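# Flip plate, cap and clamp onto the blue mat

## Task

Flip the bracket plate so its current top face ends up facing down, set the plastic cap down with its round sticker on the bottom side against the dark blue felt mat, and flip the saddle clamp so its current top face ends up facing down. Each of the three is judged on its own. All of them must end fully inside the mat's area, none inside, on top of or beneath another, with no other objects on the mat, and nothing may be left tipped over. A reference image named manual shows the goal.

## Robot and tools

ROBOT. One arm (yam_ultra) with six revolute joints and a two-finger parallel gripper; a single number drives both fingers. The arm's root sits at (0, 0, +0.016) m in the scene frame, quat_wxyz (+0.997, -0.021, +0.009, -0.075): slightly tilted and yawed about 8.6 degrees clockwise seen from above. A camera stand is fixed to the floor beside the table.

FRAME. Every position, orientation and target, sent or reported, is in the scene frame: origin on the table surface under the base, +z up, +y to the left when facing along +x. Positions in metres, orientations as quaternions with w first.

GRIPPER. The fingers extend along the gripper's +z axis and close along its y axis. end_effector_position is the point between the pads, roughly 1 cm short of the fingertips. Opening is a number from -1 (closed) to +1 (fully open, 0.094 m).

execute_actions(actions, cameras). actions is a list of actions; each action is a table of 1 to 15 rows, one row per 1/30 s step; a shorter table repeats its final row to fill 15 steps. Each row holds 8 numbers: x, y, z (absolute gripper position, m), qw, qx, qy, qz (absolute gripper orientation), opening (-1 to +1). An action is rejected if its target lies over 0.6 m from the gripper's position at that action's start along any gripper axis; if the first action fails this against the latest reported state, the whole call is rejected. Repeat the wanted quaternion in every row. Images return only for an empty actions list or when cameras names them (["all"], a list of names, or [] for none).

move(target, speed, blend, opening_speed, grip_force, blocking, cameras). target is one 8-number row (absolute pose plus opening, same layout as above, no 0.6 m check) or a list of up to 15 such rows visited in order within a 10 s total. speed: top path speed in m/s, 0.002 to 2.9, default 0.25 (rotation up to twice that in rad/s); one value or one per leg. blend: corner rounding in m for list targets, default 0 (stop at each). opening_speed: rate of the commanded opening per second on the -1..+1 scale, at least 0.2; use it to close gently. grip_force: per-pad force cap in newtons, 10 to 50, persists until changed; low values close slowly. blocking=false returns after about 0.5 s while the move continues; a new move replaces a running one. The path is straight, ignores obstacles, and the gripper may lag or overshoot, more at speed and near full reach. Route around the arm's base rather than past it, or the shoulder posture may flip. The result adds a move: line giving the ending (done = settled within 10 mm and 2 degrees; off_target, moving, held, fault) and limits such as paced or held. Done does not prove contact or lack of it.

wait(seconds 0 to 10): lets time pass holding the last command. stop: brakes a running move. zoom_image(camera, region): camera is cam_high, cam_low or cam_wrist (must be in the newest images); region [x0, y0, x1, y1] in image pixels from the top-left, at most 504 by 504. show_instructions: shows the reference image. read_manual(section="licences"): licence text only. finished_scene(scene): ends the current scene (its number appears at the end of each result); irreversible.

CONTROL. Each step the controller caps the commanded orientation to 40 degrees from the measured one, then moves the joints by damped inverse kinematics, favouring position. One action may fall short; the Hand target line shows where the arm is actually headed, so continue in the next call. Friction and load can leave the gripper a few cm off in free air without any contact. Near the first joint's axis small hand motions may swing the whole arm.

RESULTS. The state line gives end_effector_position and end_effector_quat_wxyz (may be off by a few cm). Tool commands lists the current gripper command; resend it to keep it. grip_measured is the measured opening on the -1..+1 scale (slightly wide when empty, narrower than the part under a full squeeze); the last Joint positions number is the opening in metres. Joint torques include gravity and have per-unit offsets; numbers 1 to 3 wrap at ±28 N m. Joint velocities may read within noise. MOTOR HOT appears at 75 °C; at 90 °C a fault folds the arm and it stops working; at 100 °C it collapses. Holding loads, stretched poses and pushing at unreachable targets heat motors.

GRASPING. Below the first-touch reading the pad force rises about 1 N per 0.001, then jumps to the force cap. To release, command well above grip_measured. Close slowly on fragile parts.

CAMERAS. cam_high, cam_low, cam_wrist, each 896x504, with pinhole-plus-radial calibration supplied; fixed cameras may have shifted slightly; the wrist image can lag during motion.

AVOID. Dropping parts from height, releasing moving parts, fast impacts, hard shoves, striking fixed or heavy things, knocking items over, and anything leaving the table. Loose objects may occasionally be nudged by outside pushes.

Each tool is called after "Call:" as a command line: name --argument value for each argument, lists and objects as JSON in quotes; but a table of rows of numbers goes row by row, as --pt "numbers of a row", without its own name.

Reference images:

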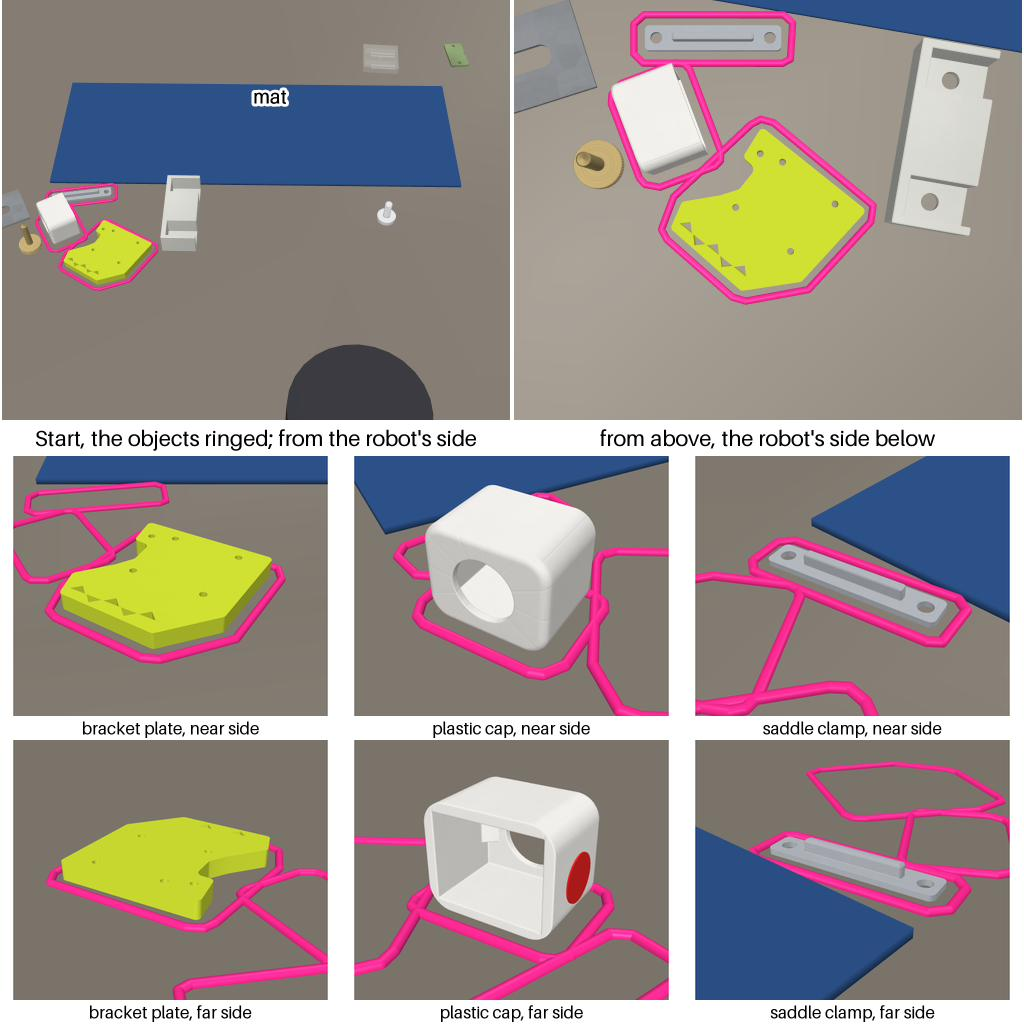

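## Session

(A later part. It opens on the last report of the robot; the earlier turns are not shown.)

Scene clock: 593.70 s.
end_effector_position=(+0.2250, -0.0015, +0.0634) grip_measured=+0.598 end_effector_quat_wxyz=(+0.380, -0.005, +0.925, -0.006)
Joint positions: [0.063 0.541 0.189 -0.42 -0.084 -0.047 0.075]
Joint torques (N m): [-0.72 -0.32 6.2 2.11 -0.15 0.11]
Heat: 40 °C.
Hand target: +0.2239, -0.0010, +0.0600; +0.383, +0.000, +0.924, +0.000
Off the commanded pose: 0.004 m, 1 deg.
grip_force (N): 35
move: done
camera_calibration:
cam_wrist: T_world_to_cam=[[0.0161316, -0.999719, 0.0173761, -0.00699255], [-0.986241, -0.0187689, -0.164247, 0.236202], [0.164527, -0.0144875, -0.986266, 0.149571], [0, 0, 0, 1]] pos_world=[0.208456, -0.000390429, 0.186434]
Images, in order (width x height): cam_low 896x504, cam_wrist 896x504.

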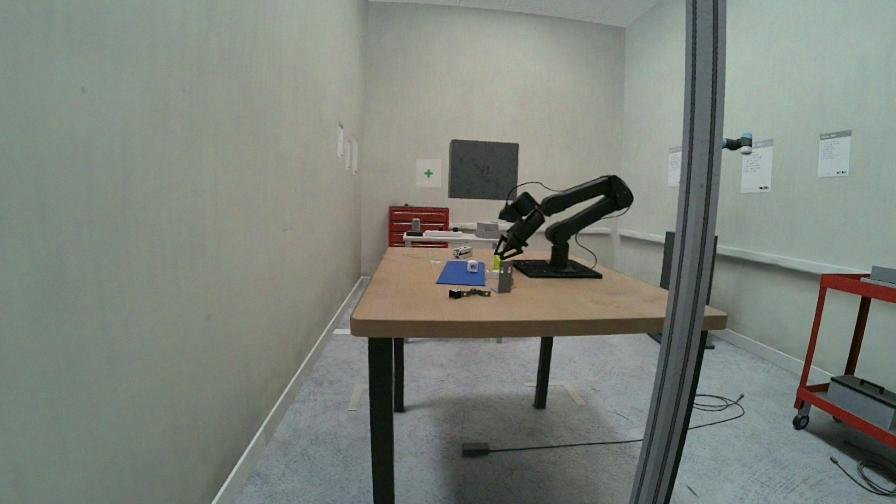

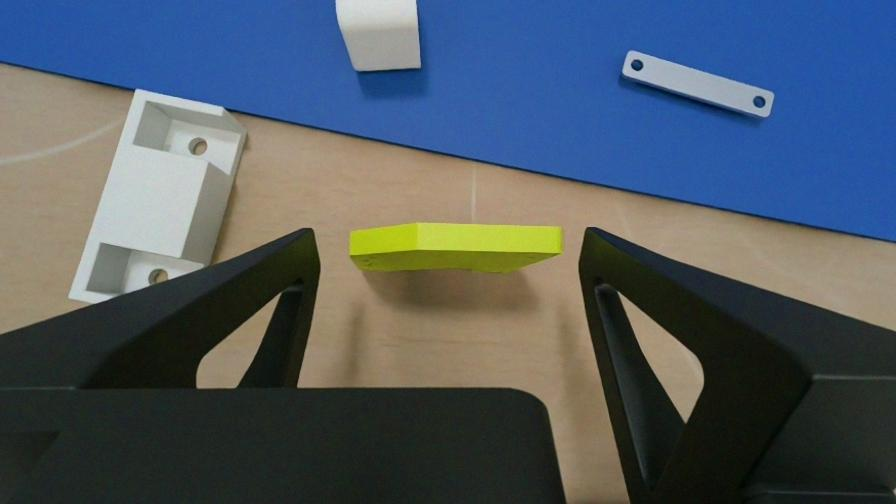

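Call:
move --pt "0.226 -0.004 0.05 0.383 0 0.924 0 0.6" --pt "0.2255 -0.004 0.036 0.383 0 0.924 0 0.6" --pt "0.2255 -0.004 0.036 0.383 0 0.924 0 -0.1" --speed '[0.08,0.05,0.05]' --opening_speed 0.7 --cameras '["cam_low","cam_wrist"]'

Call:
zoom_image --camera "cam_low" --region '[460, 235, 520, 285]'

Scene clock: 613.30 s.
end_effector_position=(+0.2277, -0.0051, +0.0413) grip_measured=+0.287 end_effector_quat_wxyz=(+0.386, +0.002, +0.923, -0.003)
Joint positions: [0.038 0.6 0.098 -0.259 -0.101 -0.047 0.06]
Joint torques (N m): [-0.34 0.42 6.32 2.1 -0.11 -0.09]
Heat: 40 °C.
Hand target: +0.2253, -0.0040, +0.0362; +0.383, +0.000, +0.924, +0.000
Off the commanded pose: 0.006 m, 1 deg.
grip_force (N): 35
move: done
camera_calibration:
cam_wrist: T_world_to_cam=[[0.00398547, -0.99997, 0.00662077, -0.00709291], [-0.984424, -0.00508704, -0.175735, 0.235324], [0.175763, -0.00581726, -0.984415, 0.12476], [0, 0, 0, 1]] pos_world=[0.209759, -0.00516983, 0.164217]
Images, in order (width x height): cam_low 896x504, cam_wrist 896x504.

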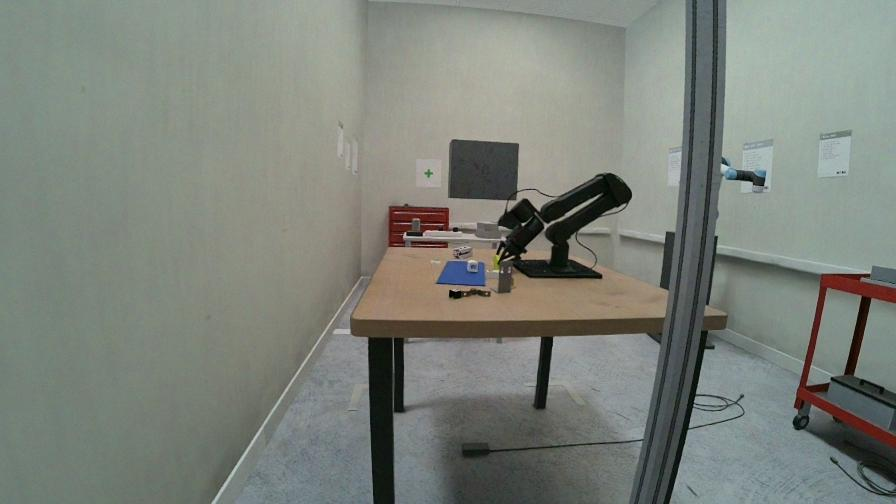

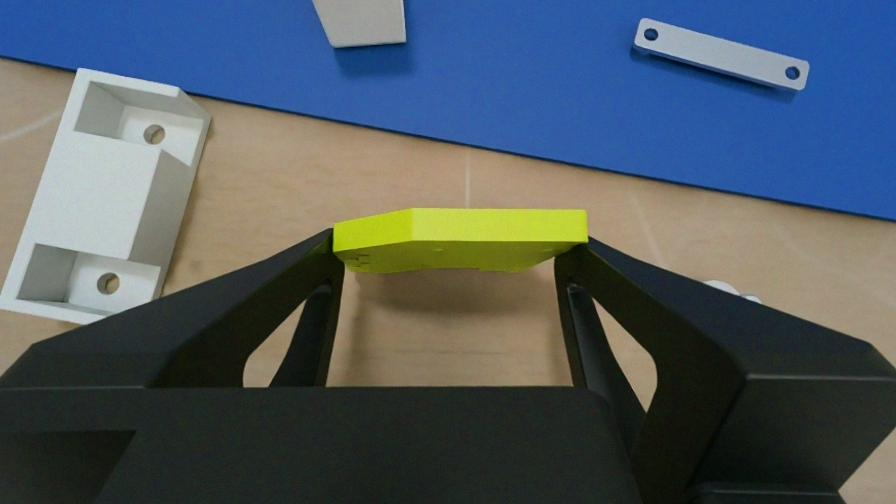

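Scaled by 8.400 from the camera's 896x504 image, which has a finer 1280x720 frame.

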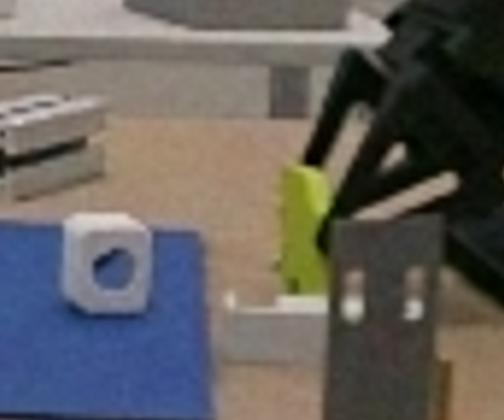

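Call:
move --pt "0.226 -0.004 0.13 0.383 0 0.924 0 -0.1" --pt "0.30 0.11 0.14 0 -0.182 0.983 0 -0.1" --pt "0.338 0.137 0.08 -0.238 -0.185 0.953 -0.046 -0.1" --pt "0.340 0.138 0.04 -0.238 -0.185 0.953 -0.046 -0.1" --speed '[0.15,0.35,0.3,0.1]' --blend '[0.02,0.04,0.01,0]' --cameras '["cam_low","cam_wrist"]'

Call:
zoom_image --camera "cam_low" --region '[430, 235, 510, 290]'

Scene clock: 621.17 s.
end_effector_position=(+0.3393, +0.1338, +0.0400) grip_measured=+0.287 end_effector_quat_wxyz=(-0.202, -0.186, +0.961, -0.040)
Joint positions: [0.512 2.359 1.977 -1.57 -0.018 -0.031 0.06]
Joint torques (N m): [0.38 -12.26 7.8 -0.69 -0.04 0.06]
Heat: 41 °C.
Hand target: +0.3396, +0.1378, +0.0397; -0.205, -0.187, +0.960, -0.040
Off the commanded pose: 0.004 m, 4 deg.
joint sent to its limit — joint 4 (wrist pitch), lower limit. The joint targets are off in orientation, not in position.
grip_force (N): 35
move: off_target
camera_calibration:
cam_wrist: T_world_to_cam=[[0.378548, -0.925541, -0.00864783, -0.00508522], [-0.473592, -0.20171, 0.857335, 0.157246], [-0.795243, -0.320447, -0.514686, 0.457479], [0, 0, 0, 1]] pos_world=[0.440202, 0.173609, 0.100601]
Images, in order (width x height): cam_low 896x504, cam_wrist 896x504.

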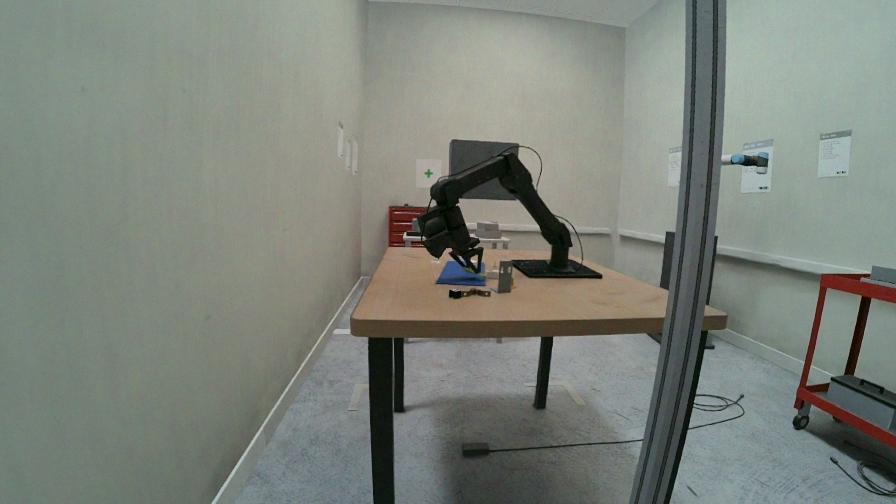

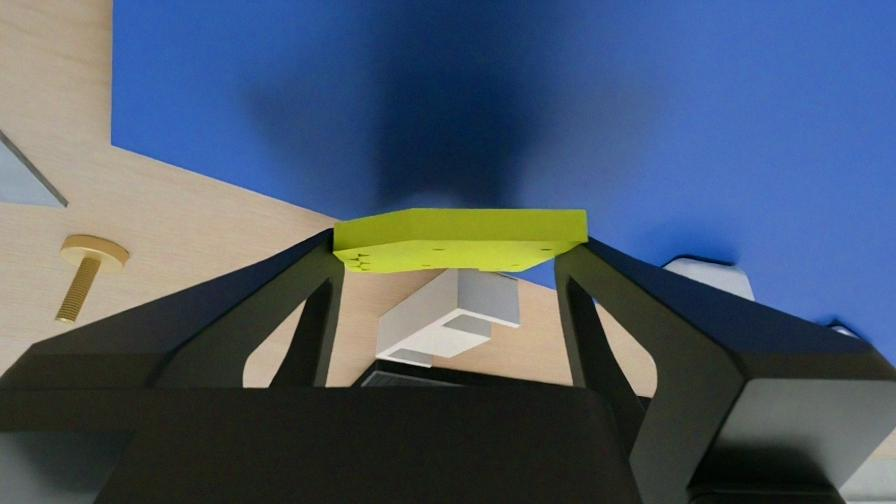

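Scaled by 6.300 from the camera's 896x504 image, which has a finer 1280x720 frame.

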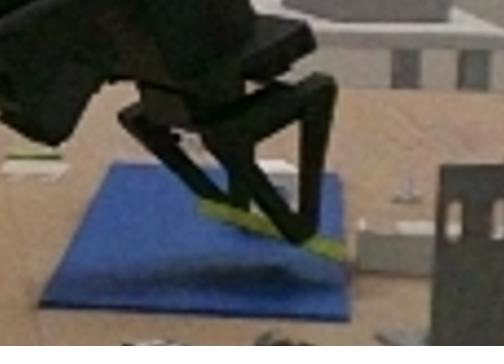

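Call:
move --pt "0.358 0.143 0.055 -0.238 -0.185 0.953 -0.046 -0.1" --pt "0.358 0.143 0.02 -0.238 -0.185 0.953 -0.046 -0.1" --speed '[0.15,0.05]' --grip_force 15 --cameras '["cam_low","cam_wrist"]'

Call:
zoom_image --camera "cam_low" --region '[430, 235, 510, 290]'

Scene clock: 633.30 s.
end_effector_position=(+0.3574, +0.1403, +0.0280) grip_measured=+0.294 end_effector_quat_wxyz=(-0.194, -0.186, +0.962, -0.038)
Joint positions: [0.512 2.443 2.087 -1.579 -0.018 -0.031 0.061]
Joint torques (N m): [0.16 -11.36 7.49 -0.53 -0.03 0.03]
Heat: 41 °C.
Hand target: +0.3575, +0.1428, +0.0198; -0.202, -0.187, +0.961, -0.040
Off the commanded pose: 0.008 m, 5 deg.
joint sent to its limit — joint 4 (wrist pitch), lower limit. The joint targets are off in orientation, not in position.
grip_force (N): 15
move: off_target
camera_calibration:
cam_wrist: T_world_to_cam=[[0.379193, -0.925282, -0.00818226, -0.0062925], [-0.486498, -0.206879, 0.848835, 0.182955], [-0.787104, -0.317891, -0.528595, 0.464875], [0, 0, 0, 1]] pos_world=[0.457299, 0.179807, 0.0903806]
Images, in order (width x height): cam_low 896x504, cam_wrist 896x504.

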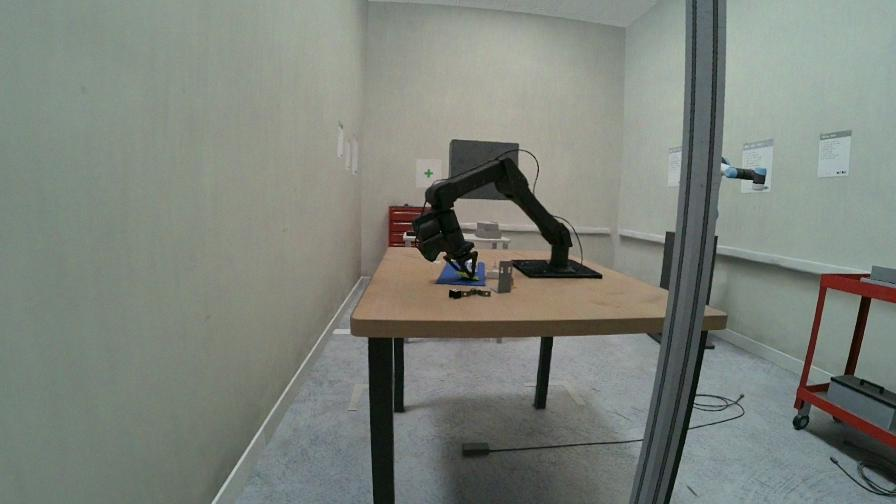

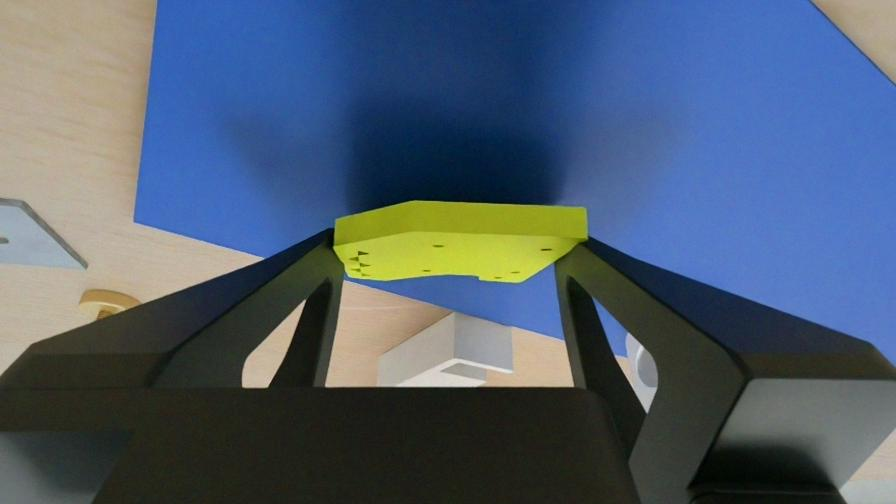

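Scaled by 6.300 from the camera's 896x504 image, which has a finer 1280x720 frame.

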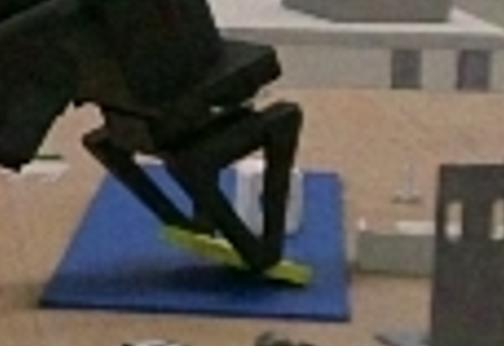

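Good; it's over the mat and pivoting. Press on down with a soft grip.

Call:
move --target '[0.360, 0.143, 0.0, -0.238, -0.185, 0.953, -0.046, 0.1]' --speed 0.04 --grip_force 10 --cameras '["cam_low","cam_wrist"]'

Call:
zoom_image --camera "cam_low" --region '[430, 235, 510, 290]'

Scene clock: 638.07 s.
end_effector_position=(+0.3573, +0.1400, +0.0202) grip_measured=+0.297 end_effector_quat_wxyz=(-0.211, -0.185, +0.959, -0.041)
Joint positions: [0.512 2.494 2.136 -1.612 -0.018 -0.031 0.061]
Joint torques (N m): [0.03 -10.32 6.45 -0.28 -0.08 -0.01]
Heat: 41 °C.
Hand target: +0.3592, +0.1426, +0.0003; -0.217, -0.186, +0.957, -0.043
Off the commanded pose: 0.021 m, 3 deg.
joint read past its limit — joint 4 (wrist pitch), lower limit.
joint sent to its limit — joint 4 (wrist pitch), lower limit. The joint targets still meet the commanded pose.
grip_force (N): 10
move: off_target
camera_calibration:
cam_wrist: T_world_to_cam=[[0.377918, -0.925794, -0.00912369, -0.00598447], [-0.458618, -0.195755, 0.866804, 0.177552], [-0.804268, -0.323397, -0.498565, 0.466905], [0, 0, 0, 1]] pos_world=[0.459207, 0.180212, 0.0788247]
Images, in order (width x height): cam_low 896x504, cam_wrist 896x504.

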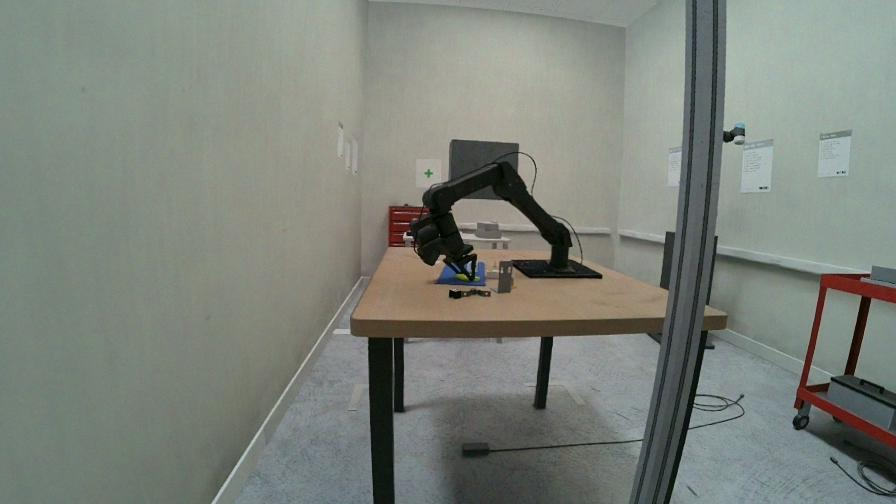

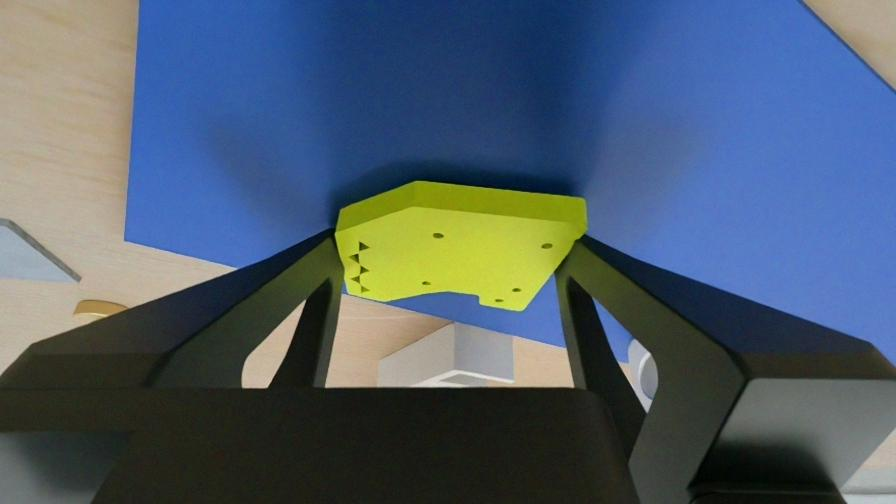

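Scaled by 6.300 from the camera's 896x504 image, which has a finer 1280x720 frame.

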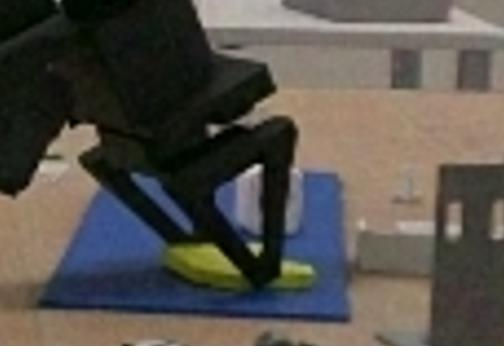

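Call:
move --pt "0.360 0.143 0.008 -0.238 -0.185 0.953 -0.046 0.1" --pt "0.360 0.143 0.008 -0.238 -0.185 0.953 -0.046 0.7" --pt "0.385 0.153 0.08 -0.15 -0.187 0.97 -0.03 0.7" --pt "0.29 0.05 0.22 0.25 0 0.968 0 0.7" --speed '[0.05,0.05,0.12,0.4]' --cameras '["cam_high","cam_wrist"]'

Call:
zoom_image --camera "cam_high" --region '[410, 160, 530, 340]'

Scene clock: 646.13 s.
end_effector_position=(+0.2891, +0.0544, +0.2246) grip_measured=+0.698 end_effector_quat_wxyz=(+0.251, -0.009, +0.968, +0.007)
Joint positions: [0.331 1.179 1.22 -1.082 0.038 0.161 0.08]
Joint torques (N m): [-0.72 -3.84 5.86 1.61 0.14 0.09]
Heat: 40 °C.
Hand target: +0.2899, +0.0500, +0.2200; +0.250, +0.000, +0.968, +0.000
Off the commanded pose: 0.006 m, 1 deg.
grip_force (N): 10
move: done; target 2's new opening was sent with the hand 0.013 m and 3 deg from that target
camera_calibration:
cam_wrist: T_world_to_cam=[[0.0327503, -0.999419, -0.00942641, 0.0461291], [-0.993669, -0.0335731, 0.107218, 0.268879], [-0.107472, 0.00585531, -0.994191, 0.378148], [0, 0, 0, 1]] pos_world=[0.306306, 0.0529153, 0.347557]
Images, in order (width x height): cam_high 896x504, cam_wrist 896x504.

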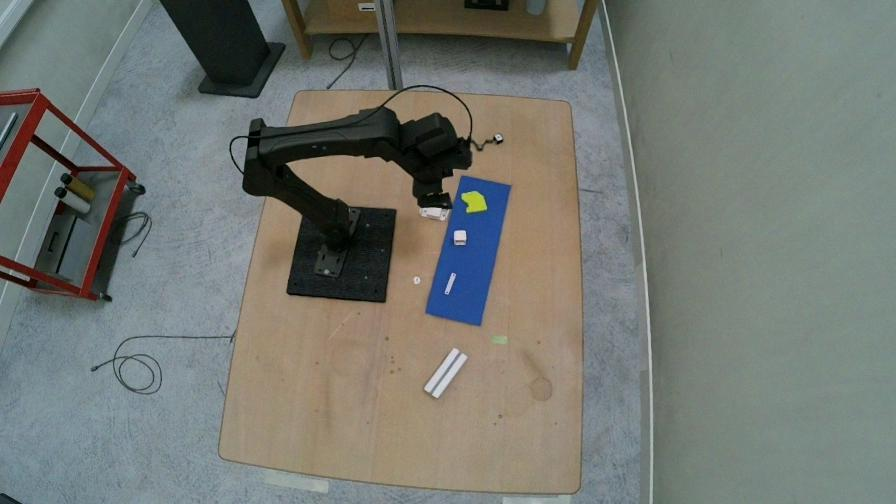

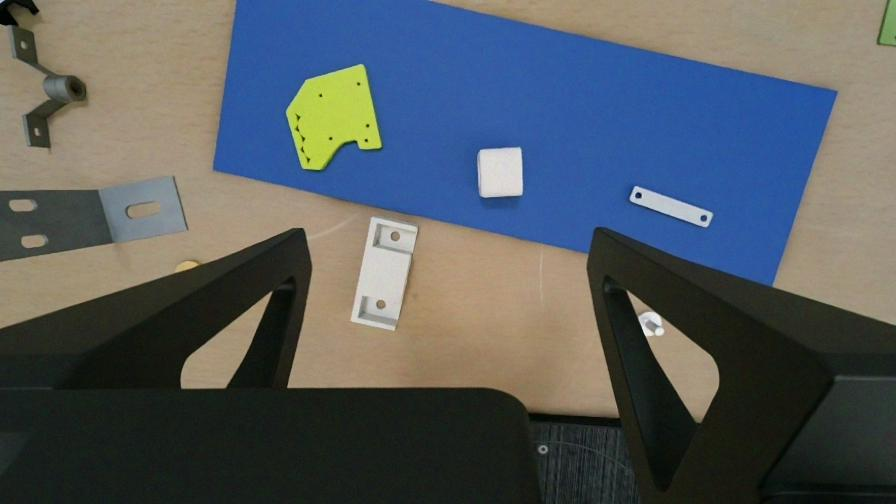

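Scaled by 2.800 from the camera's 896x504 image, which has a finer 1280x720 frame.

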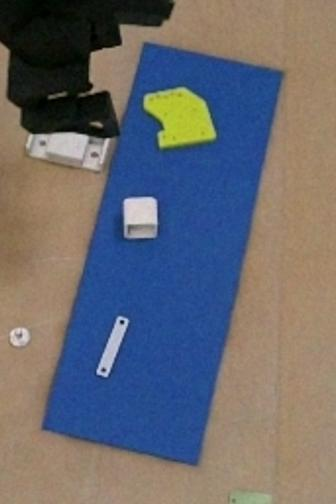

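Call:
finished_scene --scene 1

The scene is finished: the task was done.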